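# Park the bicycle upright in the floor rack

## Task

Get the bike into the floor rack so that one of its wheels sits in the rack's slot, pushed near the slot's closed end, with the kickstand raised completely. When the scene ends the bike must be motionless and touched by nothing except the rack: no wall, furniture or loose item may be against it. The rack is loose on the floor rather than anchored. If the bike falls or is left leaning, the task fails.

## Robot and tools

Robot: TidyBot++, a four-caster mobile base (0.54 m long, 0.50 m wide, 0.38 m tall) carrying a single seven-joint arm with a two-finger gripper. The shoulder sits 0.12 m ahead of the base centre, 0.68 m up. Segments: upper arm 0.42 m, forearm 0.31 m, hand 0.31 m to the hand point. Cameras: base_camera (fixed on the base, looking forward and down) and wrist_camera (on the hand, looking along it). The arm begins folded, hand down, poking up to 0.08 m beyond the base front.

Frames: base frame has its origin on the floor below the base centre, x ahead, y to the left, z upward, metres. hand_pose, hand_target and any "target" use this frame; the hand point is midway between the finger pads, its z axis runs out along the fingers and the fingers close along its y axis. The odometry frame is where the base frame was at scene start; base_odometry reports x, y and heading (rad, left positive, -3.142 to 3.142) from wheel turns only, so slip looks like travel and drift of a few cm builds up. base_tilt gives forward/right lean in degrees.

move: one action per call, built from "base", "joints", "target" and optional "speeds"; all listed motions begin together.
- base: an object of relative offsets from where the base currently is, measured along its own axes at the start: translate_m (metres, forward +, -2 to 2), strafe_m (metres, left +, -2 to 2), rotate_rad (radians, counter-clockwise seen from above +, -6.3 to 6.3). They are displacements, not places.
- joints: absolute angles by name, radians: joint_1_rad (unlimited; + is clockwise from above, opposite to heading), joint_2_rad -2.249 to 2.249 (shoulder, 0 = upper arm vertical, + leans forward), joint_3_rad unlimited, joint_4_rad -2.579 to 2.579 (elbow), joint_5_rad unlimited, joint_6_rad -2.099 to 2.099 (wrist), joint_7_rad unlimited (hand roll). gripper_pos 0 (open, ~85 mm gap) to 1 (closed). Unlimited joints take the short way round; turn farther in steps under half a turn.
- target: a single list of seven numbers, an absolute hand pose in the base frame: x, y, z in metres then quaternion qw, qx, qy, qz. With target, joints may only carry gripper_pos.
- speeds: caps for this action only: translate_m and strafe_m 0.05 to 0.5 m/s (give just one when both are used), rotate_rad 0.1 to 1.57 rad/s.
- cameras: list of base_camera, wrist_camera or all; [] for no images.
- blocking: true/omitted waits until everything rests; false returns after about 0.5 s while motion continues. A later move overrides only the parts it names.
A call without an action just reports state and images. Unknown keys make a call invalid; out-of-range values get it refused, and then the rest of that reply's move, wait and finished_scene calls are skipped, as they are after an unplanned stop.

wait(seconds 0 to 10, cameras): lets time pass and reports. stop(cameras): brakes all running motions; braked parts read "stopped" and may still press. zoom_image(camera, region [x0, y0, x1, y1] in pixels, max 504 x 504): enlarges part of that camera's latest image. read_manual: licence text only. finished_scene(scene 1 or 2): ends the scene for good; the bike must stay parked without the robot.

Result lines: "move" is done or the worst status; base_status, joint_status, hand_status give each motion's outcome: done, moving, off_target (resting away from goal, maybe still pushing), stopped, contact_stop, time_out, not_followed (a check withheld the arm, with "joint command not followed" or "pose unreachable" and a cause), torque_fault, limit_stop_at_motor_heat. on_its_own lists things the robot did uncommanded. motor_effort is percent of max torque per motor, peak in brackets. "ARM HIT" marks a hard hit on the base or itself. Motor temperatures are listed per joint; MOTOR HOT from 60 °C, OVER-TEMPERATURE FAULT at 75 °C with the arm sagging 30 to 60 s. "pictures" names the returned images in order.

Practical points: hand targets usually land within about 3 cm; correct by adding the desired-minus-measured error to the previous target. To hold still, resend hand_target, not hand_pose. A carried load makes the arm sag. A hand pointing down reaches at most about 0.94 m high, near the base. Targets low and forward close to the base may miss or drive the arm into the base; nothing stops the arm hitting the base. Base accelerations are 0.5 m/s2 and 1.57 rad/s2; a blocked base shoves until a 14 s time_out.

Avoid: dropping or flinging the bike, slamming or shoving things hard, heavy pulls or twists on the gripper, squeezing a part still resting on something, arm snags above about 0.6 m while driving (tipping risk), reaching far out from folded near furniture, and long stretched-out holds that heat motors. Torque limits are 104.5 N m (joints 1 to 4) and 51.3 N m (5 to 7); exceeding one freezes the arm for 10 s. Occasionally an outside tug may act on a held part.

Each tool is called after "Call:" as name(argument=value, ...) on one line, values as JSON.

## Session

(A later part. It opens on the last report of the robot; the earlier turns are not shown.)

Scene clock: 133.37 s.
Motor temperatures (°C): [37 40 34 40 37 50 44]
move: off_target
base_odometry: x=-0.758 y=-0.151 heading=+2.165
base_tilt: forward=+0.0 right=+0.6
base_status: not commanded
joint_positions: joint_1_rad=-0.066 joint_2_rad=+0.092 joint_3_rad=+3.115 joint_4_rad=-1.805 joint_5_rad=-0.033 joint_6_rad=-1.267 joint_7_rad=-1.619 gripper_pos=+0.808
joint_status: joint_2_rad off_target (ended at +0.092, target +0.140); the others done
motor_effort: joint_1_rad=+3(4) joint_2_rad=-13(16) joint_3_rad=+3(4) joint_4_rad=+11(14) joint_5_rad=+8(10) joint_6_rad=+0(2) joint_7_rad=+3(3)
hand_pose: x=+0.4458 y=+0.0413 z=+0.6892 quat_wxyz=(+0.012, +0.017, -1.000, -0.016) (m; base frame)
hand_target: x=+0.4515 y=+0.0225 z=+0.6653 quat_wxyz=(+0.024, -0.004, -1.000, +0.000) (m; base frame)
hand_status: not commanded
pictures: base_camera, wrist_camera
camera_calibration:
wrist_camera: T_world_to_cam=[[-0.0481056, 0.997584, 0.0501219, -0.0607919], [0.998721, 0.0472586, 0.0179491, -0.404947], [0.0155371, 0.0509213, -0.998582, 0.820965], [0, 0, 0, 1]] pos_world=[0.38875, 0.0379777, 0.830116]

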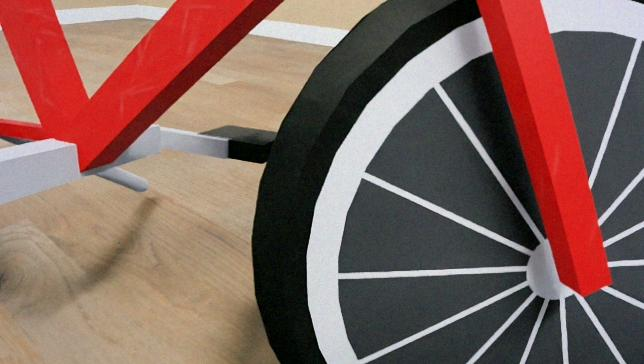

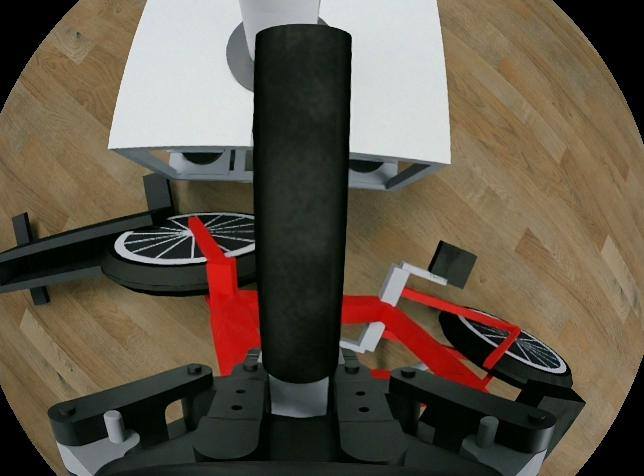

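Call:
move(joints={"joint_1_rad": -0.06, "joint_2_rad": 0.14, "joint_4_rad": -1.77, "joint_6_rad": -1.24}, cameras=["base_camera"])

Call:
zoom_image(camera="base_camera", region=[0, 80, 320, 364])

Scene clock: 134.30 s.
Motor temperatures (°C): [37 40 34 40 37 50 44]
move: done
base_odometry: x=-0.758 y=-0.151 heading=+2.165
base_tilt: forward=+0.0 right=+0.6
base_status: not commanded
joint_positions: joint_1_rad=-0.066 joint_2_rad=+0.115 joint_3_rad=+3.117 joint_4_rad=-1.775 joint_5_rad=-0.033 joint_6_rad=-1.267 joint_7_rad=-1.619 gripper_pos=+0.808
joint_status: all done
motor_effort: joint_1_rad=+2(4) joint_2_rad=-18(19) joint_3_rad=+2(4) joint_4_rad=+15(16) joint_5_rad=+7(9) joint_6_rad=+1(1) joint_7_rad=+3(4)
hand_pose: x=+0.4585 y=+0.0418 z=+0.6904 quat_wxyz=(+0.009, +0.016, -1.000, -0.016) (m; base frame)
hand_target: x=+0.4707 y=+0.0237 z=+0.6826 quat_wxyz=(+0.004, -0.004, -1.000, -0.001) (m; base frame)
hand_status: not commanded
pictures: base_camera

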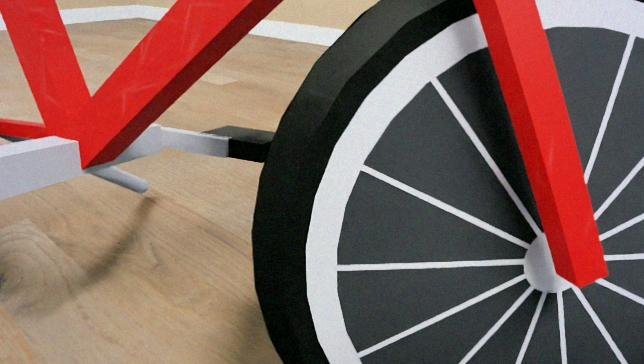

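Scaled by 1.575.

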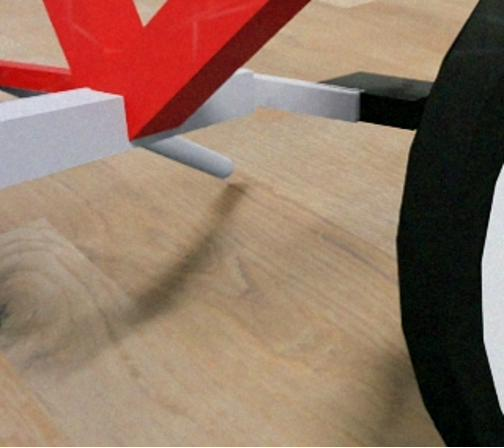

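Call:
move(joints={"gripper_pos": 0.5})

Scene clock: 135.20 s.
Motor temperatures (°C): [37 40 34 40 37 50 44]
move: done
base_odometry: x=-0.758 y=-0.151 heading=+2.165
base_tilt: forward=+0.0 right=+0.6
base_status: not commanded
joint_positions: joint_1_rad=-0.078 joint_2_rad=+0.126 joint_3_rad=+3.118 joint_4_rad=-1.775 joint_5_rad=-0.030 joint_6_rad=-1.267 joint_7_rad=-1.619 gripper_pos=+0.500
joint_status: all done
motor_effort: joint_1_rad=+5(7) joint_2_rad=-21(22) joint_3_rad=+4(7) joint_4_rad=+17(17) joint_5_rad=+6(8) joint_6_rad=-1(2) joint_7_rad=+1(3)
hand_pose: x=+0.4582 y=+0.0446 z=+0.6864 quat_wxyz=(+0.014, +0.022, -1.000, -0.014) (m; base frame)
hand_target: x=+0.4707 y=+0.0237 z=+0.6826 quat_wxyz=(+0.004, -0.004, -1.000, -0.001) (m; base frame)
hand_status: not commanded
pictures: base_camera, wrist_camera
camera_calibration:
wrist_camera: T_world_to_cam=[[-0.0577834, 0.997197, 0.0475384, -0.0571167], [0.998267, 0.0571831, 0.0138933, -0.414838], [0.0111359, 0.0482588, -0.998773, 0.820055], [0, 0, 0, 1]] pos_world=[0.401686, 0.0411034, 0.827528]

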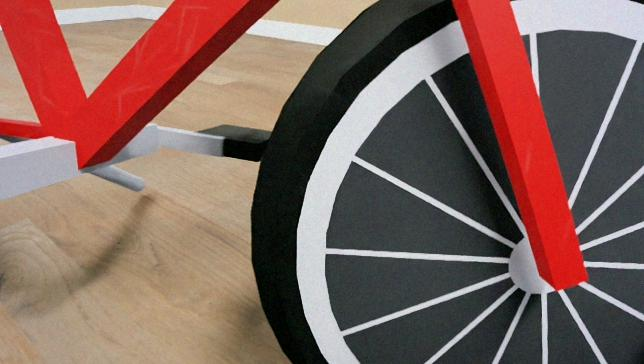

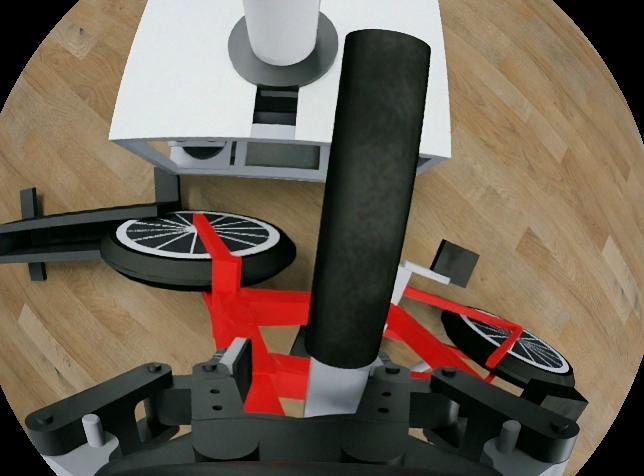

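Call:
move(joints={"gripper_pos": 0.0})

Scene clock: 136.07 s.
Motor temperatures (°C): [37 40 34 40 37 50 44]
move: done
base_odometry: x=-0.758 y=-0.151 heading=+2.165
base_tilt: forward=+0.0 right=+0.6
base_status: not commanded
joint_positions: joint_1_rad=-0.069 joint_2_rad=+0.126 joint_3_rad=+3.129 joint_4_rad=-1.774 joint_5_rad=-0.029 joint_6_rad=-1.267 joint_7_rad=-1.619 gripper_pos=+0.000
joint_status: all done
motor_effort: joint_1_rad=+1(4) joint_2_rad=-20(21) joint_3_rad=+1(4) joint_4_rad=+16(17) joint_5_rad=+0(5) joint_6_rad=-1(2) joint_7_rad=+1(1)
hand_pose: x=+0.4592 y=+0.0380 z=+0.6865 quat_wxyz=(+0.014, +0.012, -1.000, -0.014) (m; base frame)
hand_target: x=+0.4707 y=+0.0237 z=+0.6826 quat_wxyz=(+0.004, -0.004, -1.000, -0.001) (m; base frame)
hand_status: not commanded
pictures: base_camera, wrist_camera
camera_calibration:
wrist_camera: T_world_to_cam=[[-0.0391528, 0.998195, 0.0455499, -0.0576853], [0.999155, 0.0385374, 0.0143126, -0.415518], [0.0125313, 0.0460718, -0.99886, 0.819904], [0, 0, 0, 1]] pos_world=[0.402633, 0.0358196, 0.827544]

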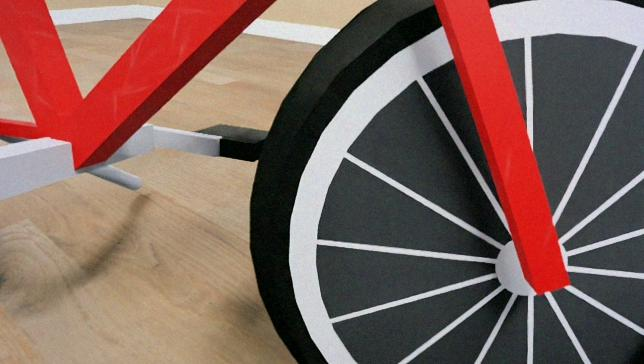

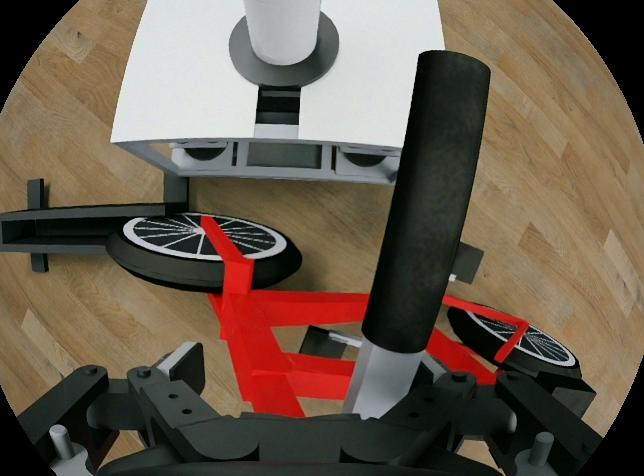

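Call:
move(joints={"joint_1_rad": -0.06, "joint_2_rad": -0.05, "joint_4_rad": -1.74, "joint_6_rad": -1.36})

Call:
move(joints={"joint_1_rad": 0.0, "joint_2_rad": -0.35, "joint_4_rad": -1.9, "joint_6_rad": -0.9})

Scene clock: 137.33 s.
Motor temperatures (°C): [37 40 34 40 37 50 44]
move: done
base_odometry: x=-0.758 y=-0.151 heading=+2.165
base_tilt: forward=+0.0 right=+0.6
base_status: not commanded
joint_positions: joint_1_rad=-0.069 joint_2_rad=-0.037 joint_3_rad=+3.129 joint_4_rad=-1.746 joint_5_rad=-0.029 joint_6_rad=-1.315 joint_7_rad=-1.619 gripper_pos=+0.000
joint_status: all done
motor_effort: joint_1_rad=+0(1) joint_2_rad=-15(23) joint_3_rad=+0(2) joint_4_rad=+17(18) joint_5_rad=-1(2) joint_6_rad=+1(1) joint_7_rad=+1(1)
hand_pose: x=+0.4494 y=+0.0373 z=+0.7499 quat_wxyz=(-0.058, +0.014, -0.998, -0.018) (m; base frame)
hand_target: x=+0.4378 y=+0.0217 z=+0.7547 quat_wxyz=(-0.046, -0.004, -0.999, -0.004) (m; base frame)
hand_status: not commanded
pictures: base_camera, wrist_camera
camera_calibration:
wrist_camera: T_world_to_cam=[[-0.0471566, 0.997666, 0.0493833, -0.0595468], [0.98684, 0.0388757, 0.156958, -0.508004], [0.154672, 0.056135, -0.98637, 0.809789], [0, 0, 0, 1]] pos_world=[0.373259, 0.0336993, 0.881428]

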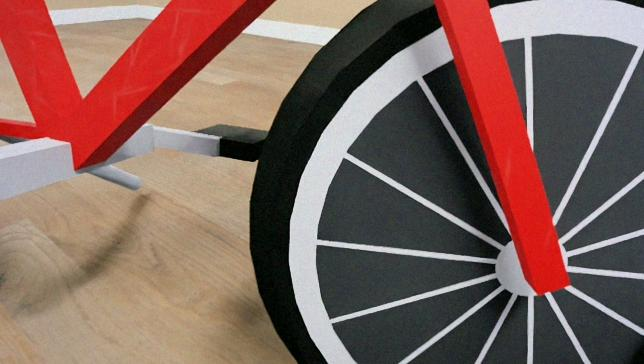

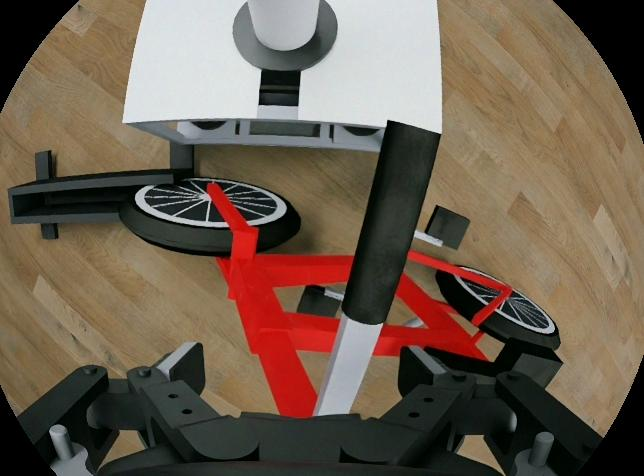

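Scene clock: 139.10 s.
Motor temperatures (°C): [37 40 34 40 37 50 44]
move: done
base_odometry: x=-0.758 y=-0.151 heading=+2.165
base_tilt: forward=+0.0 right=+0.6
base_status: not commanded
joint_positions: joint_1_rad=-0.017 joint_2_rad=-0.331 joint_3_rad=+3.129 joint_4_rad=-1.885 joint_5_rad=-0.029 joint_6_rad=-0.948 joint_7_rad=-1.619 gripper_pos=+0.000
joint_status: all done
motor_effort: joint_1_rad=+0(1) joint_2_rad=-7(16) joint_3_rad=+1(1) joint_4_rad=+20(20) joint_5_rad=-1(2) joint_6_rad=+5(6) joint_7_rad=+1(1)
hand_pose: x=+0.4818 y=+0.0198 z=+0.8355 quat_wxyz=(-0.314, -0.013, -0.949, -0.024) (m; base frame)
hand_target: x=+0.4875 y=+0.0025 z=+0.8438 quat_wxyz=(-0.339, -0.032, -0.940, -0.013) (m; base frame)
hand_status: not commanded
pictures: base_camera, wrist_camera
camera_calibration:
wrist_camera: T_world_to_cam=[[-0.0133324, 0.998192, 0.0586049, -0.0688038], [0.777266, -0.0265249, 0.628613, -0.844595], [0.629031, 0.0539325, -0.775507, 0.485518], [0, 0, 0, 1]] pos_world=[0.350151, 0.0200914, 0.911479]

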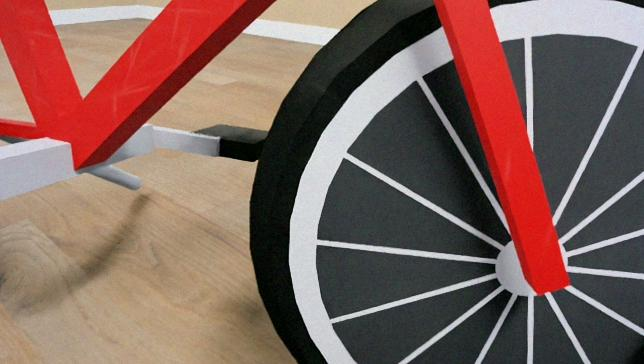

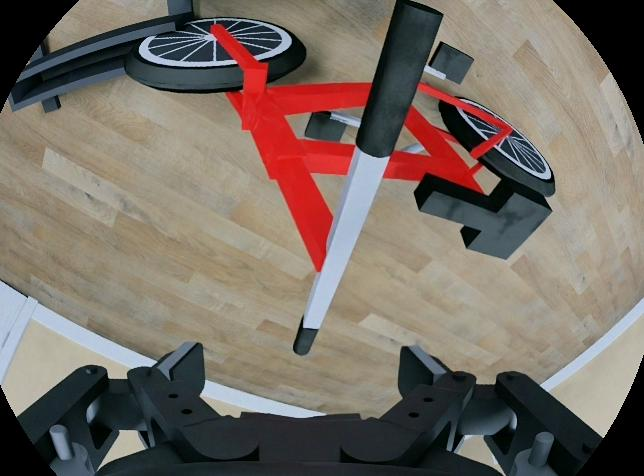

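Call:
move(base={"translate_m": -0.25}, joints={"joint_1_rad": 0.0, "joint_2_rad": -0.3, "joint_4_rad": -2.2, "joint_6_rad": -0.9}, cameras=[])

Call:
move(base={"translate_m": -0.216, "strafe_m": -0.781, "rotate_rad": 0.5}, cameras=[])

Scene clock: 142.00 s.
Motor temperatures (°C): [37 40 34 40 37 50 44]
move: done
base_odometry: x=-0.618 y=-0.358 heading=+2.166
base_tilt: forward=+0.0 right=+0.6
base_status: done
joint_positions: joint_1_rad=-0.016 joint_2_rad=-0.322 joint_3_rad=+3.129 joint_4_rad=-2.191 joint_5_rad=-0.029 joint_6_rad=-0.939 joint_7_rad=-1.619 gripper_pos=+0.000
joint_status: all done
motor_effort: joint_1_rad=+0(1) joint_2_rad=-5(12) joint_3_rad=+1(1) joint_4_rad=+18(21) joint_5_rad=-1(3) joint_6_rad=+2(5) joint_7_rad=+0(1)
hand_pose: x=+0.3875 y=+0.0163 z=+0.6942 quat_wxyz=(-0.165, -0.016, -0.986, -0.017) (m; base frame)
hand_target: x=+0.3964 y=+0.0023 z=+0.6888 quat_wxyz=(-0.170, -0.034, -0.985, -0.007) (m; base frame)
hand_status: not commanded
pictures: none
No camera images: "cameras" was empty.

Scene clock: 145.03 s.
Motor temperatures (°C): [37 40 34 40 37 50 44]
move: done
base_odometry: x=+0.150 y=-0.099 heading=+2.666
base_tilt: forward=+0.0 right=+0.6
base_status: done
joint_positions: joint_1_rad=-0.015 joint_2_rad=-0.317 joint_3_rad=+3.129 joint_4_rad=-2.192 joint_5_rad=-0.029 joint_6_rad=-0.939 joint_7_rad=-1.619 gripper_pos=+0.000
joint_status: not commanded
motor_effort: joint_1_rad=+0(1) joint_2_rad=-5(6) joint_3_rad=+1(2) joint_4_rad=+18(18) joint_5_rad=-1(3) joint_6_rad=+2(3) joint_7_rad=+1(1)
hand_pose: x=+0.3875 y=+0.0158 z=+0.6930 quat_wxyz=(-0.163, -0.017, -0.986, -0.017) (m; base frame)
hand_target: x=+0.3964 y=+0.0023 z=+0.6888 quat_wxyz=(-0.170, -0.034, -0.985, -0.007) (m; base frame)
hand_status: not commanded
pictures: none
No camera images: "cameras" was empty.

Call:
move(base={"translate_m": 0.052, "strafe_m": -0.648, "rotate_rad": 0.8}, cameras=[])

Scene clock: 149.57 s.
Motor temperatures (°C): [37 40 34 40 37 50 44]
move: done
base_odometry: x=+0.400 y=+0.501 heading=-2.817
base_tilt: forward=+0.0 right=+0.6
base_status: done
joint_positions: joint_1_rad=-0.014 joint_2_rad=-0.316 joint_3_rad=+3.130 joint_4_rad=-2.192 joint_5_rad=-0.029 joint_6_rad=-0.939 joint_7_rad=-1.619 gripper_pos=+0.000
joint_status: not commanded
motor_effort: joint_1_rad=+0(1) joint_2_rad=-5(7) joint_3_rad=+1(2) joint_4_rad=+18(19) joint_5_rad=-1(3) joint_6_rad=+2(3) joint_7_rad=+1(1)
hand_pose: x=+0.3874 y=+0.0152 z=+0.6925 quat_wxyz=(-0.162, -0.018, -0.986, -0.017) (m; base frame)
hand_target: x=+0.3964 y=+0.0023 z=+0.6888 quat_wxyz=(-0.170, -0.034, -0.985, -0.007) (m; base frame)
hand_status: not commanded
pictures: none
No camera images: "cameras" was empty.

Call:
move(base={"translate_m": 0.043, "strafe_m": -0.563, "rotate_rad": 0.307}, joints={"joint_1_rad": 0.02, "joint_3_rad": 3.14, "joint_5_rad": 0.0, "joint_2_rad": 0.02, "joint_4_rad": -1.7, "joint_6_rad": -1.2, "joint_7_rad": 0.05})

Scene clock: 152.13 s.
Motor temperatures (°C): [37 40 34 40 37 50 44]
move: done
base_odometry: x=+0.180 y=+1.021 heading=-2.509
base_tilt: forward=+0.0 right=+0.6
base_status: done
joint_positions: joint_1_rad=+0.010 joint_2_rad=-0.004 joint_3_rad=+3.134 joint_4_rad=-1.708 joint_5_rad=-0.029 joint_6_rad=-1.147 joint_7_rad=+0.001 gripper_pos=+0.000
joint_status: all done
motor_effort: joint_1_rad=-1(2) joint_2_rad=-17(18) joint_3_rad=+0(2) joint_4_rad=+18(19) joint_5_rad=-2(3) joint_6_rad=+2(4) joint_7_rad=+1(2)
hand_pose: x=+0.5181 y=+0.0088 z=+0.7626 quat_wxyz=(-0.112, +0.696, -0.703, +0.093) (m; base frame)
hand_target: x=+0.5066 y=-0.0058 z=+0.7521 quat_wxyz=(-0.075, +0.714, -0.692, +0.081) (m; base frame)
hand_status: not commanded
pictures: base_camera, wrist_camera
camera_calibration:
wrist_camera: T_world_to_cam=[[-0.962852, -0.00277424, -0.270015, 0.698377], [-0.0207324, 0.997755, 0.0636787, 0.00797242], [0.269233, 0.0669113, -0.960748, 0.734342], [0, 0, 0, 1]] pos_world=[0.47489, -0.0551528, 0.893583]

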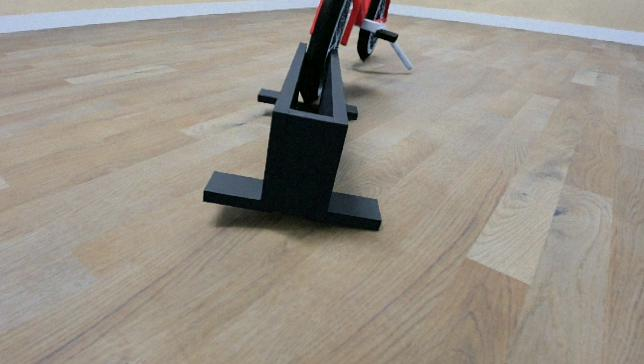

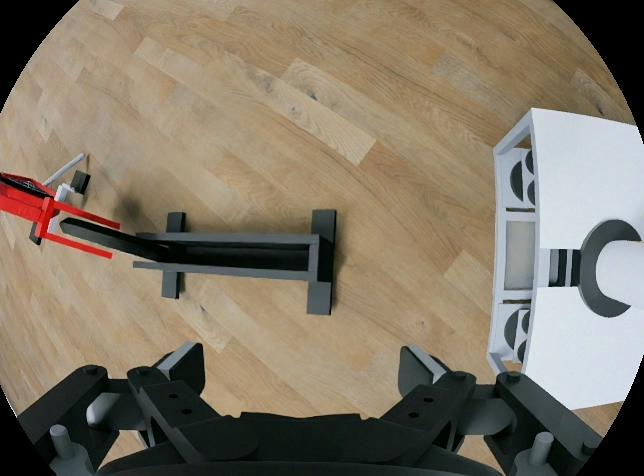

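Call:
zoom_image(camera="base_camera", region=[190, 0, 430, 250])

Call:
zoom_image(camera="wrist_camera", region=[0, 130, 360, 340])

Scaled by 2.016.

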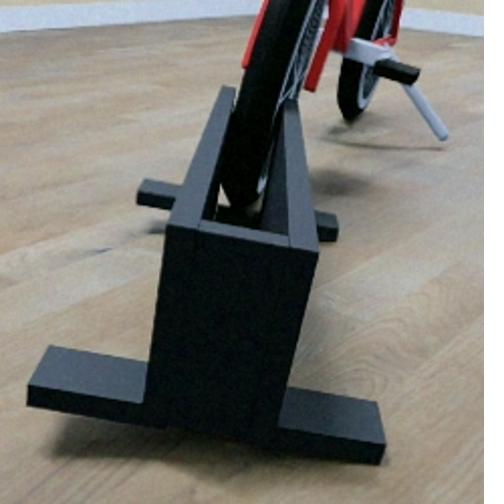

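Scaled by 1.400.

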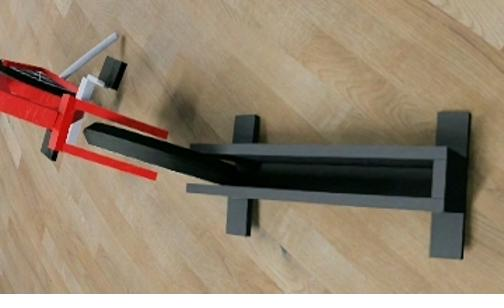

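Call:
move(base={"translate_m": 0.112, "strafe_m": 0.02}, joints={"joint_1_rad": 0.015, "joint_2_rad": 1.0, "joint_4_rad": -1.9, "joint_6_rad": -0.22, "joint_7_rad": 0.03, "gripper_pos": 0.2})

Scene clock: 155.93 s.
Motor temperatures (°C): [37 40 34 40 37 50 44]
move: done
base_odometry: x=+0.101 y=+0.938 heading=-2.509
base_tilt: forward=+0.0 right=+0.6
base_status: done
joint_positions: joint_1_rad=+0.010 joint_2_rad=+0.983 joint_3_rad=+3.134 joint_4_rad=-1.887 joint_5_rad=-0.029 joint_6_rad=-0.272 joint_7_rad=+0.003 gripper_pos=+0.200
joint_status: all done
motor_effort: joint_1_rad=+0(1) joint_2_rad=-36(39) joint_3_rad=-1(1) joint_4_rad=+4(19) joint_5_rad=-1(2) joint_6_rad=+0(4) joint_7_rad=+1(2)
hand_pose: x=+0.5531 y=+0.0039 z=+0.3009 quat_wxyz=(-0.005, +0.697, -0.718, -0.005) (m; base frame)
hand_target: x=+0.5550 y=-0.0043 z=+0.2927 quat_wxyz=(-0.008, +0.713, -0.701, +0.007) (m; base frame)
hand_status: not commanded
pictures: base_camera, wrist_camera
camera_calibration:
wrist_camera: T_world_to_cam=[[-0.999725, 0.0143156, 0.0185974, 0.540878], [0.015328, 0.998342, 0.0554889, 0.0255105], [-0.0177722, 0.0557587, -0.998286, 0.451745], [0, 0, 0, 1]] pos_world=[0.548366, -0.0583999, 0.439497]

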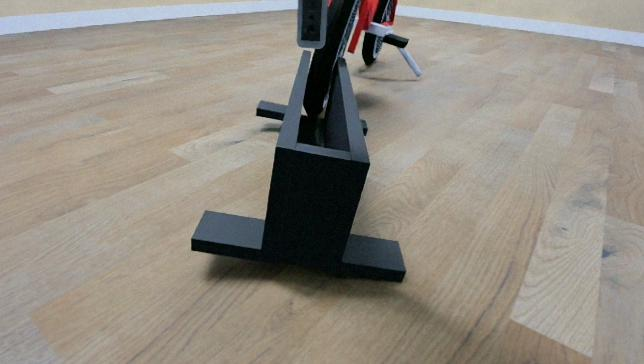

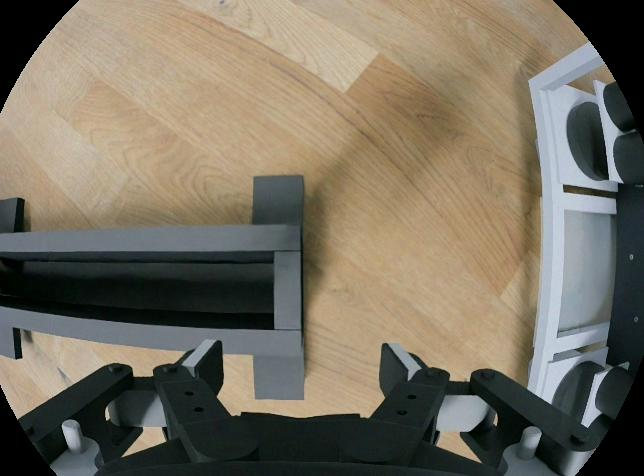

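Call:
move(base={"strafe_m": -0.014}, joints={"joint_2_rad": 1.41, "joint_4_rad": -1.62, "joint_6_rad": -0.05, "joint_7_rad": 0.02})

Scene clock: 157.70 s.
Motor temperatures (°C): [37 40 34 40 37 50 44]
move: done
base_odometry: x=+0.093 y=+0.949 heading=-2.509
base_tilt: forward=+0.0 right=+0.6
base_status: done
joint_positions: joint_1_rad=+0.016 joint_2_rad=+1.399 joint_3_rad=+3.135 joint_4_rad=-1.632 joint_5_rad=-0.029 joint_6_rad=-0.102 joint_7_rad=+0.003 gripper_pos=+0.200
joint_status: all done
motor_effort: joint_1_rad=+0(3) joint_2_rad=-39(42) joint_3_rad=-1(2) joint_4_rad=+2(6) joint_5_rad=-1(2) joint_6_rad=+0(1) joint_7_rad=+0(1)
hand_pose: x=+0.5712 y=-0.0011 z=+0.1302 quat_wxyz=(-0.006, +0.693, -0.721, +0.000) (m; base frame)
hand_target: x=+0.5885 y=-0.0047 z=+0.1261 quat_wxyz=(-0.022, +0.709, -0.705, +0.022) (m; base frame)
hand_status: not commanded
pictures: base_camera, wrist_camera
camera_calibration:
wrist_camera: T_world_to_cam=[[-0.999649, 0.0250856, 0.00856946, 0.563443], [0.0254866, 0.998403, 0.0504234, 0.0346263], [-0.00729087, 0.0506241, -0.998691, 0.276022], [0, 0, 0, 1]] pos_world=[0.564375, -0.0626786, 0.269086]

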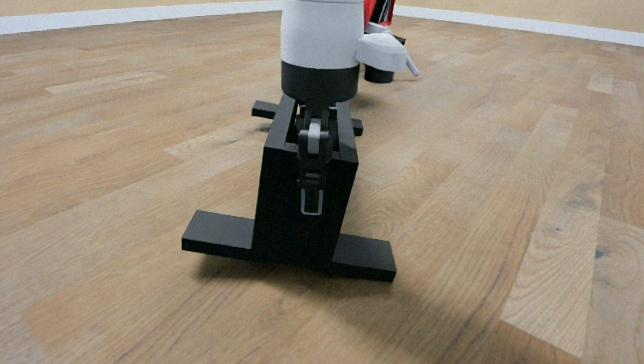

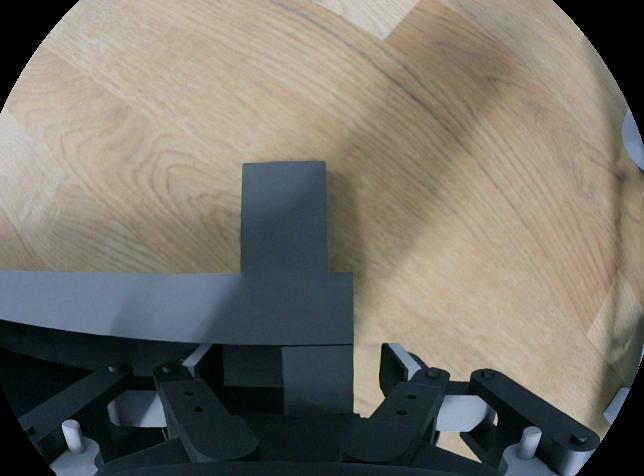

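Call:
move(joints={"gripper_pos": 0.9}, cameras=[])

Call:
move(base={"translate_m": 0.045, "strafe_m": 0.319, "rotate_rad": -0.28}, speeds={"strafe_m": 0.11, "rotate_rad": 0.1})

Scene clock: 158.83 s.
Motor temperatures (°C): [37 40 34 40 37 50 44]
move: off_target
base_odometry: x=+0.093 y=+0.949 heading=-2.509
base_tilt: forward=+0.0 right=+0.6
base_status: not commanded
joint_positions: joint_1_rad=+0.015 joint_2_rad=+1.403 joint_3_rad=+3.135 joint_4_rad=-1.640 joint_5_rad=-0.027 joint_6_rad=-0.100 joint_7_rad=+0.008 gripper_pos=+0.797
joint_status: gripper_pos off_target (ended at +0.797, target +0.900)
motor_effort: joint_1_rad=+1(3) joint_2_rad=-38(42) joint_3_rad=-3(3) joint_4_rad=+5(10) joint_5_rad=-4(5) joint_6_rad=+6(8) joint_7_rad=-1(3)
hand_pose: x=+0.5644 y=-0.0006 z=+0.1280 quat_wxyz=(-0.003, +0.695, -0.719, -0.004) (m; base frame)
hand_target: x=+0.5885 y=-0.0047 z=+0.1261 quat_wxyz=(-0.022, +0.709, -0.705, +0.022) (m; base frame)
hand_status: not commanded
pictures: none
No camera images: "cameras" was empty.

Scene clock: 162.30 s.
Motor temperatures (°C): [37 40 34 40 37 50 44]
move: done
base_odometry: x=+0.245 y=+0.665 heading=-2.790
base_tilt: forward=+0.0 right=+0.6
base_status: done
joint_positions: joint_1_rad=+0.014 joint_2_rad=+1.407 joint_3_rad=+3.145 joint_4_rad=-1.632 joint_5_rad=-0.020 joint_6_rad=-0.100 joint_7_rad=+0.019 gripper_pos=+0.797
joint_status: not commanded
motor_effort: joint_1_rad=-1(3) joint_2_rad=-40(43) joint_3_rad=-2(6) joint_4_rad=+3(10) joint_5_rad=-1(8) joint_6_rad=+5(8) joint_7_rad=+1(5)
hand_pose: x=+0.5674 y=-0.0066 z=+0.1265 quat_wxyz=(+0.000, +0.702, -0.713, +0.002) (m; base frame)
hand_target: x=+0.5885 y=-0.0047 z=+0.1261 quat_wxyz=(-0.022, +0.709, -0.705, +0.022) (m; base frame)
hand_status: not commanded
pictures: base_camera, wrist_camera
camera_calibration:
wrist_camera: T_world_to_cam=[[-0.999894, 0.000435521, 0.014545, 0.559003], [0.00101069, 0.999217, 0.0395599, 0.0556106], [-0.0145164, 0.0395704, -0.999111, 0.276582], [0, 0, 0, 1]] pos_world=[0.562902, -0.0667549, 0.266006]

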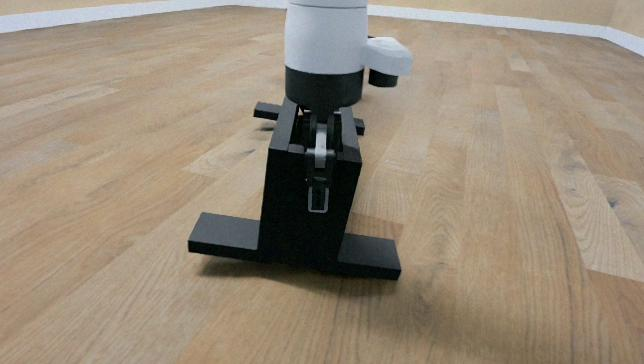

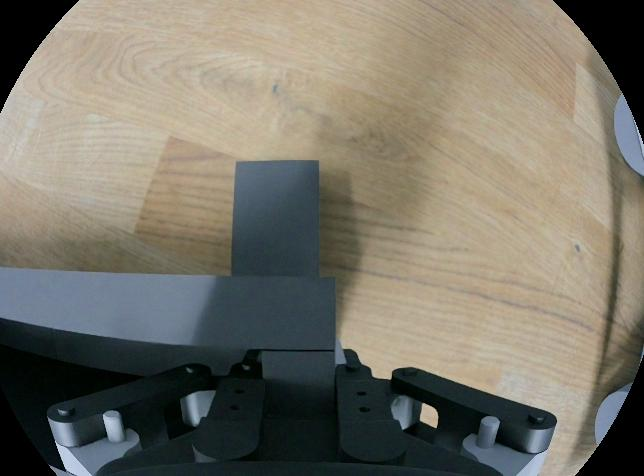

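Call:
move(joints={"gripper_pos": 0.25}, cameras=[])

Call:
move(joints={"joint_2_rad": 1.0, "joint_4_rad": -1.9, "joint_6_rad": -0.22}, cameras=[])

Call:
move(joints={"joint_1_rad": 0.0, "joint_2_rad": -0.2, "joint_4_rad": -1.7, "joint_6_rad": -0.8, "joint_7_rad": 1.57, "gripper_pos": 0.0})

Scene clock: 163.30 s.
Motor temperatures (°C): [37 40 34 40 37 50 44]
move: done
base_odometry: x=+0.245 y=+0.665 heading=-2.790
base_tilt: forward=+0.0 right=+0.6
base_status: not commanded
joint_positions: joint_1_rad=+0.014 joint_2_rad=+1.407 joint_3_rad=+3.145 joint_4_rad=-1.629 joint_5_rad=-0.020 joint_6_rad=-0.075 joint_7_rad=+0.019 gripper_pos=+0.250
joint_status: all done
motor_effort: joint_1_rad=+0(1) joint_2_rad=-39(41) joint_3_rad=+0(3) joint_4_rad=+2(3) joint_5_rad=-1(2) joint_6_rad=+0(6) joint_7_rad=+1(1)
hand_pose: x=+0.5771 y=-0.0069 z=+0.1267 quat_wxyz=(-0.010, +0.702, -0.712, +0.012) (m; base frame)
hand_target: x=+0.5885 y=-0.0047 z=+0.1261 quat_wxyz=(-0.022, +0.709, -0.705, +0.022) (m; base frame)
hand_status: not commanded
pictures: none
No camera images: "cameras" was empty.

Scene clock: 164.90 s.
Motor temperatures (°C): [37 40 34 40 37 50 44]
move: done
base_odometry: x=+0.245 y=+0.665 heading=-2.790
base_tilt: forward=+0.0 right=+0.6
base_status: not commanded
joint_positions: joint_1_rad=+0.014 joint_2_rad=+1.024 joint_3_rad=+3.145 joint_4_rad=-1.889 joint_5_rad=-0.020 joint_6_rad=-0.169 joint_7_rad=+0.019 gripper_pos=+0.250
joint_status: all done
motor_effort: joint_1_rad=+0(1) joint_2_rad=-36(42) joint_3_rad=-1(1) joint_4_rad=+4(5) joint_5_rad=-1(2) joint_6_rad=+0(1) joint_7_rad=+1(1)
hand_pose: x=+0.5686 y=-0.0060 z=+0.2838 quat_wxyz=(-0.021, +0.701, -0.713, +0.021) (m; base frame)
hand_target: x=+0.5549 y=-0.0043 z=+0.2927 quat_wxyz=(-0.008, +0.709, -0.705, +0.007) (m; base frame)
hand_status: not commanded
pictures: none
No camera images: "cameras" was empty.

Scene clock: 167.77 s.
Motor temperatures (°C): [37 40 34 40 37 50 44]
move: done
base_odometry: x=+0.245 y=+0.665 heading=-2.790
base_tilt: forward=+0.0 right=+0.6
base_status: not commanded
joint_positions: joint_1_rad=+0.014 joint_2_rad=-0.181 joint_3_rad=+3.145 joint_4_rad=-1.707 joint_5_rad=-0.020 joint_6_rad=-0.743 joint_7_rad=+1.522 gripper_pos=+0.000
joint_status: all done
motor_effort: joint_1_rad=+0(1) joint_2_rad=-13(40) joint_3_rad=+1(1) joint_4_rad=+21(22) joint_5_rad=-1(2) joint_6_rad=+7(7) joint_7_rad=+1(2)
hand_pose: x=+0.5957 y=-0.0030 z=+0.9099 quat_wxyz=(-0.016, +0.906, -0.034, +0.423) (m; base frame)
hand_target: x=+0.5811 y=+0.0021 z=+0.9090 quat_wxyz=(+0.000, +0.913, +0.000, +0.408) (m; base frame)
hand_status: not commanded
pictures: base_camera, wrist_camera
camera_calibration:
wrist_camera: T_world_to_cam=[[-0.0520254, -0.99802, -0.035334, 0.0536996], [-0.672224, 0.0611639, -0.737817, 1.12659], [0.738517, -0.0146328, -0.674076, 0.315064], [0, 0, 0, 1]] pos_world=[0.527436, -0.0107031, 1.04549]

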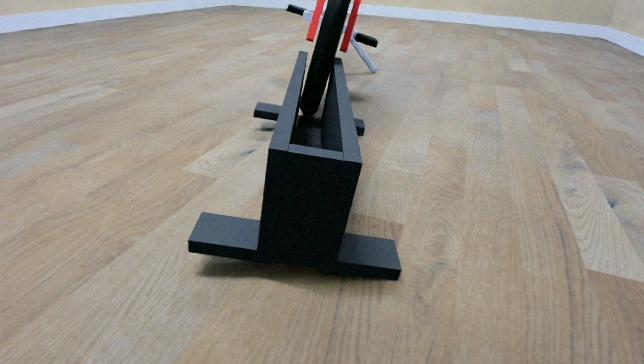

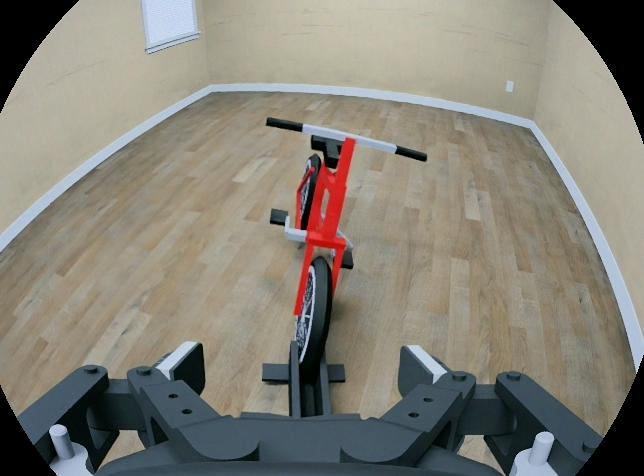

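Call:
zoom_image(camera="wrist_camera", region=[230, 100, 460, 420])

Call:
zoom_image(camera="base_camera", region=[240, 0, 400, 170])

Scaled by 1.575.

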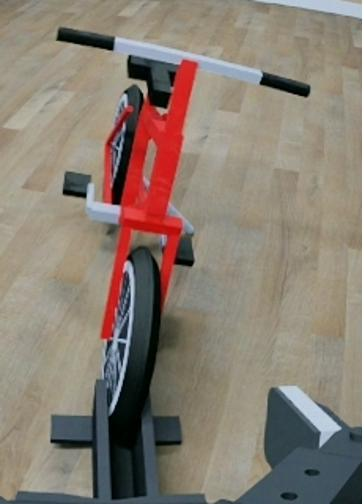

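Scaled by 2.965.

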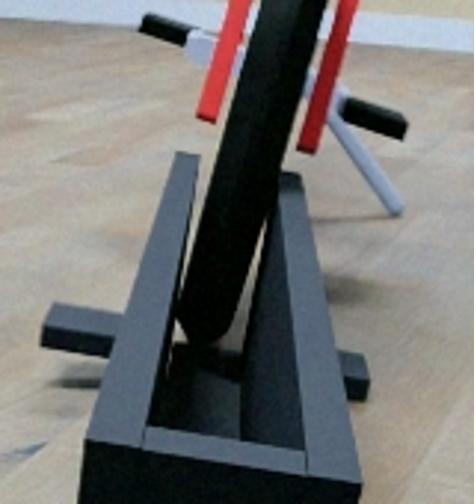

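Call:
move(base={"translate_m": 0.26}, speeds={"translate_m": 0.2}, joints={"joint_1_rad": 0.03, "joint_2_rad": 0.65, "joint_3_rad": 3.14, "joint_5_rad": 0.0, "joint_4_rad": -1.05, "joint_6_rad": -0.55, "joint_7_rad": -0.02, "gripper_pos": 0.0})

Scene clock: 170.97 s.
Motor temperatures (°C): [37 40 34 40 37 50 44]
move: done
base_odometry: x=+0.001 y=+0.576 heading=-2.790
base_tilt: forward=+0.0 right=+0.6
base_status: done
joint_positions: joint_1_rad=+0.014 joint_2_rad=+0.646 joint_3_rad=+3.145 joint_4_rad=-1.059 joint_5_rad=-0.020 joint_6_rad=-0.595 joint_7_rad=+0.029 gripper_pos=+0.000
joint_status: all done
motor_effort: joint_1_rad=+0(1) joint_2_rad=-43(47) joint_3_rad=-1(1) joint_4_rad=+21(22) joint_5_rad=-1(3) joint_6_rad=+6(8) joint_7_rad=+1(1)
hand_pose: x=+0.9161 y=-0.0085 z=+0.7684 quat_wxyz=(-0.288, +0.646, -0.645, +0.290) (m; base frame)
hand_target: x=+0.9273 y=-0.0220 z=+0.7807 quat_wxyz=(-0.304, +0.622, -0.653, +0.306) (m; base frame)
hand_status: not commanded
pictures: base_camera, wrist_camera
camera_calibration:
wrist_camera: T_world_to_cam=[[-0.678957, -0.0177177, -0.733964, 1.17938], [-0.0398766, 0.999123, 0.0127695, 0.08985], [0.733094, 0.0379379, -0.679068, -0.00769415], [0, 0, 0, 1]] pos_world=[0.809972, -0.0685835, 0.85925]

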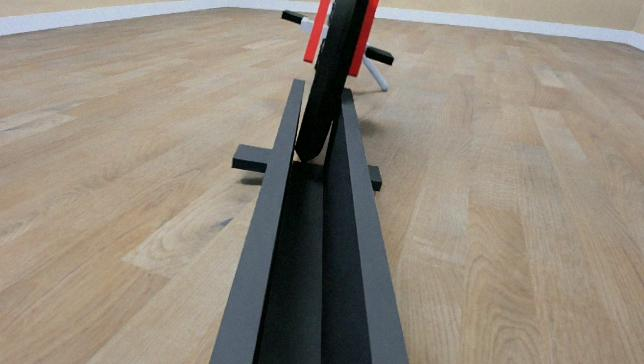

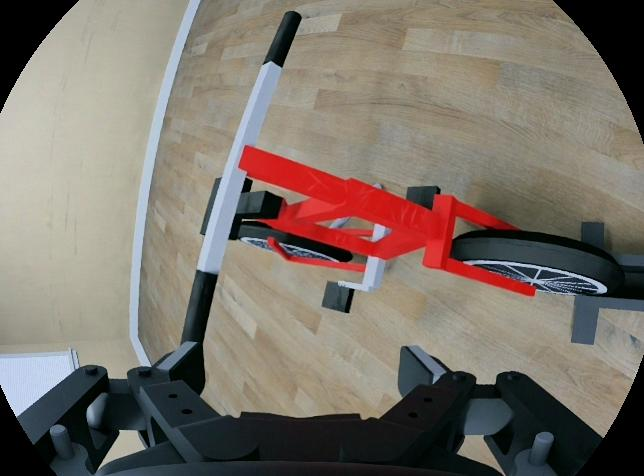

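Call:
move(joints={"joint_1_rad": 0.07, "joint_2_rad": 0.4, "joint_4_rad": -1.75, "joint_6_rad": -0.2, "joint_7_rad": 1.57, "gripper_pos": 0.0})

Scene clock: 174.77 s.
Motor temperatures (°C): [37 41 34 40 37 51 44]
move: done
base_odometry: x=+0.001 y=+0.576 heading=-2.790
base_tilt: forward=+0.0 right=+0.6
base_status: not commanded
joint_positions: joint_1_rad=+0.053 joint_2_rad=+0.431 joint_3_rad=+3.145 joint_4_rad=-1.737 joint_5_rad=-0.020 joint_6_rad=-0.246 joint_7_rad=+1.521 gripper_pos=+0.000
joint_status: all done
motor_effort: joint_1_rad=-1(1) joint_2_rad=-33(44) joint_3_rad=+0(1) joint_4_rad=+18(21) joint_5_rad=-1(2) joint_6_rad=+6(7) joint_7_rad=+0(2)
hand_pose: x=+0.7611 y=-0.0334 z=+0.6549 quat_wxyz=(-0.004, +0.933, -0.057, +0.356) (m; base frame)
hand_target: x=+0.7660 y=-0.0431 z=+0.6785 quat_wxyz=(+0.013, +0.922, -0.032, +0.385) (m; base frame)
hand_status: not commanded
pictures: base_camera, wrist_camera
camera_calibration:
wrist_camera: T_world_to_cam=[[-0.1049, -0.994173, -0.0248061, 0.0564068], [-0.768219, 0.0968483, -0.632819, 1.05697], [0.631534, -0.0473262, -0.773902, 0.166358], [0, 0, 0, 1]] pos_world=[0.712841, -0.0384146, 0.799015]

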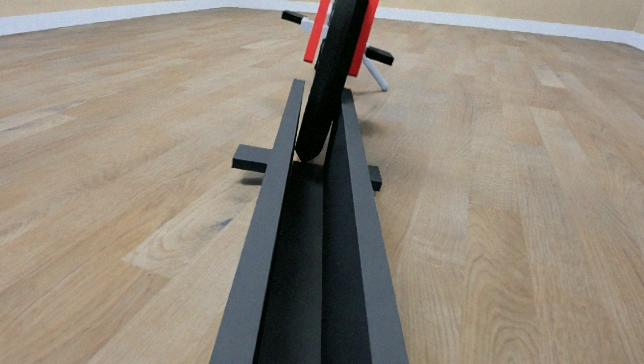

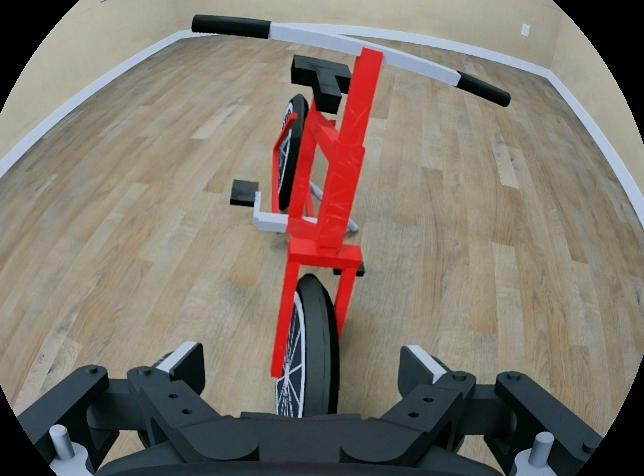

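Call:
move(joints={"joint_1_rad": 0.135, "joint_2_rad": 0.93, "joint_4_rad": -1.23, "joint_6_rad": 0.05, "joint_7_rad": 1.73})

Scene clock: 177.20 s.
Motor temperatures (°C): [37 41 34 40 37 51 44]
move: done
base_odometry: x=+0.001 y=+0.576 heading=-2.790
base_tilt: forward=+0.0 right=+0.6
base_status: not commanded
joint_positions: joint_1_rad=+0.120 joint_2_rad=+0.924 joint_3_rad=+3.145 joint_4_rad=-1.240 joint_5_rad=-0.020 joint_6_rad=+0.004 joint_7_rad=+1.682 gripper_pos=+0.000
joint_status: all done
motor_effort: joint_1_rad=+0(1) joint_2_rad=-49(52) joint_3_rad=-1(2) joint_4_rad=+18(20) joint_5_rad=-1(2) joint_6_rad=+7(8) joint_7_rad=+1(1)
hand_pose: x=+0.9682 y=-0.1033 z=+0.5869 quat_wxyz=(+0.052, +0.882, -0.013, +0.469) (m; base frame)
hand_target: x=+0.9772 y=-0.1143 z=+0.5988 quat_wxyz=(+0.072, +0.870, +0.011, +0.488) (m; base frame)
hand_status: not commanded
pictures: base_camera, wrist_camera
camera_calibration:
wrist_camera: T_world_to_cam=[[-0.0770518, -0.991859, 0.101387, -0.0937997], [-0.594608, -0.0359124, -0.803213, 1.09802], [0.800315, -0.122175, -0.587, -0.301243], [0, 0, 0, 1]] pos_world=[0.886752, -0.090408, 0.714622]

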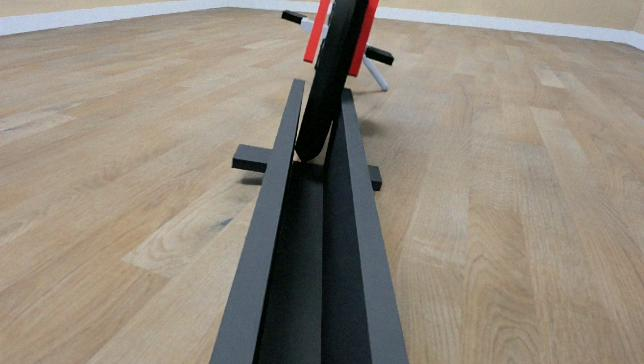

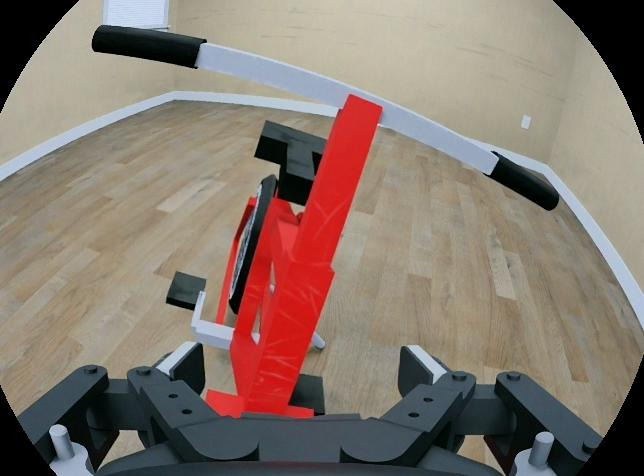

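Call:
move(joints={"joint_1_rad": 0.13, "joint_2_rad": 1.08, "joint_4_rad": -1.01, "joint_6_rad": -0.11, "joint_7_rad": 1.73})

Scene clock: 179.20 s.
Motor temperatures (°C): [37 41 34 40 37 51 44]
move: done
base_odometry: x=+0.001 y=+0.576 heading=-2.790
base_tilt: forward=+0.0 right=+0.6
base_status: not commanded
joint_positions: joint_1_rad=+0.120 joint_2_rad=+1.069 joint_3_rad=+3.145 joint_4_rad=-1.017 joint_5_rad=-0.020 joint_6_rad=-0.057 joint_7_rad=+1.684 gripper_pos=+0.000
joint_status: all done
motor_effort: joint_1_rad=+0(1) joint_2_rad=-53(55) joint_3_rad=-1(2) joint_4_rad=+19(21) joint_5_rad=-2(2) joint_6_rad=+7(8) joint_7_rad=+1(1)
hand_pose: x=+1.0165 y=-0.1085 z=+0.5603 quat_wxyz=(+0.052, +0.878, -0.012, +0.476) (m; base frame)
hand_target: x=+1.0074 y=-0.1139 z=+0.5410 quat_wxyz=(+0.065, +0.891, +0.013, +0.449) (m; base frame)
hand_status: not commanded
pictures: base_camera, wrist_camera
camera_calibration:
wrist_camera: T_world_to_cam=[[-0.0763973, -0.991758, 0.102858, -0.0940748], [-0.58194, -0.0394151, -0.812276, 1.09699], [0.809635, -0.121913, -0.574133, -0.372811], [0, 0, 0, 1]] pos_world=[0.933038, -0.0955119, 0.686693]

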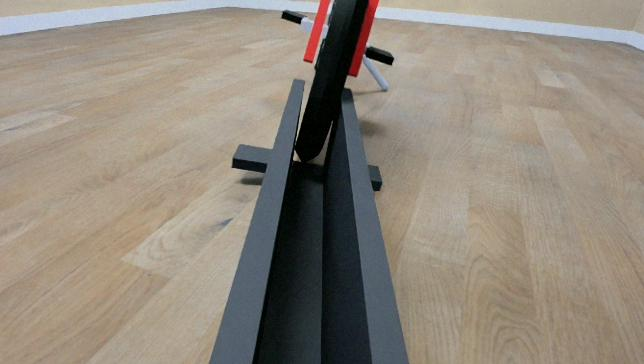

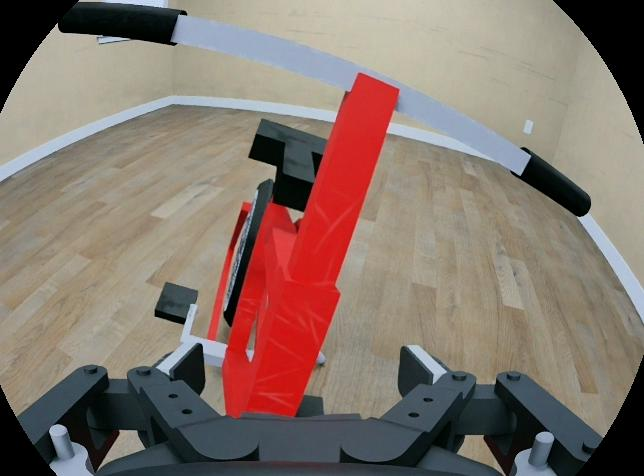

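Call:
move(joints={"joint_1_rad": 0.12, "joint_2_rad": 1.21, "joint_4_rad": -0.80, "joint_6_rad": -0.17, "joint_7_rad": 1.72})

Scene clock: 180.87 s.
Motor temperatures (°C): [37 41 34 40 37 51 44]
move: done
base_odometry: x=+0.001 y=+0.576 heading=-2.790
base_tilt: forward=+0.0 right=+0.6
base_status: not commanded
joint_positions: joint_1_rad=+0.120 joint_2_rad=+1.196 joint_3_rad=+3.145 joint_4_rad=-0.808 joint_5_rad=-0.020 joint_6_rad=-0.113 joint_7_rad=+1.684 gripper_pos=+0.000
joint_status: all done
motor_effort: joint_1_rad=+0(1) joint_2_rad=-56(57) joint_3_rad=-1(1) joint_4_rad=+20(21) joint_5_rad=-1(3) joint_6_rad=+7(8) joint_7_rad=+1(1)
hand_pose: x=+1.0551 y=-0.1126 z=+0.5418 quat_wxyz=(+0.053, +0.872, -0.011, +0.487) (m; base frame)
hand_target: x=+1.0460 y=-0.1096 z=+0.5185 quat_wxyz=(+0.061, +0.887, +0.013, +0.458) (m; base frame)
hand_status: not commanded
pictures: base_camera, wrist_camera
camera_calibration:
wrist_camera: T_world_to_cam=[[-0.077549, -0.991576, 0.103742, -0.092495], [-0.560624, -0.0426754, -0.82697, 1.08939], [0.824431, -0.122291, -0.552592, -0.442534], [0, 0, 0, 1]] pos_world=[0.968405, -0.0993435, 0.66595]

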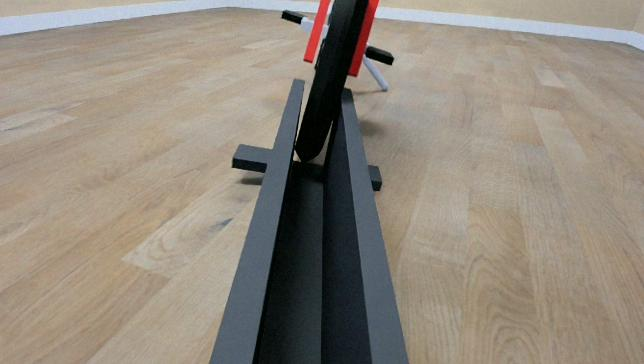

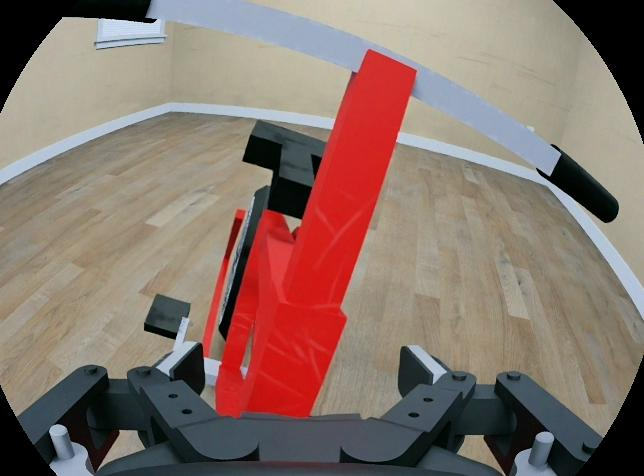

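Call:
move(joints={"joint_1_rad": 0.085, "joint_2_rad": 1.30, "joint_4_rad": -0.62, "joint_6_rad": -0.275, "joint_7_rad": 1.70})

Scene clock: 182.27 s.
Motor temperatures (°C): [37 41 34 40 37 51 44]
move: done
base_odometry: x=+0.001 y=+0.576 heading=-2.790
base_tilt: forward=+0.0 right=+0.6
base_status: not commanded
joint_positions: joint_1_rad=+0.097 joint_2_rad=+1.283 joint_3_rad=+3.145 joint_4_rad=-0.628 joint_5_rad=-0.020 joint_6_rad=-0.217 joint_7_rad=+1.684 gripper_pos=+0.000
joint_status: all done
motor_effort: joint_1_rad=+0(1) joint_2_rad=-57(58) joint_3_rad=-1(1) joint_4_rad=+21(22) joint_5_rad=-2(2) joint_6_rad=+7(8) joint_7_rad=+1(1)
hand_pose: x=+1.0787 y=-0.0919 z=+0.5320 quat_wxyz=(+0.046, +0.874, +0.000, +0.483) (m; base frame)
hand_target: x=+1.0691 y=-0.0789 z=+0.5049 quat_wxyz=(+0.048, +0.890, +0.020, +0.453) (m; base frame)
hand_status: not commanded
pictures: base_camera, wrist_camera
camera_calibration:
wrist_camera: T_world_to_cam=[[-0.0511868, -0.993402, 0.102628, -0.0971503], [-0.567551, -0.0556202, -0.821458, 1.09876], [0.821746, -0.100294, -0.560959, -0.455435], [0, 0, 0, 1]] pos_world=[0.992882, -0.0810734, 0.657076]

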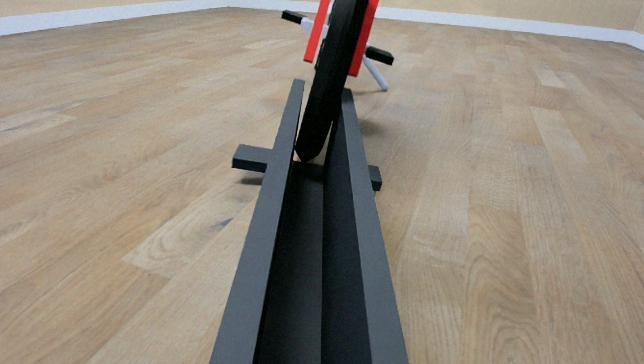

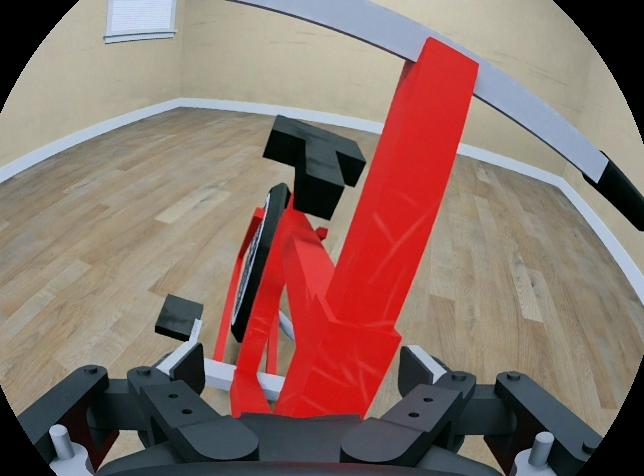

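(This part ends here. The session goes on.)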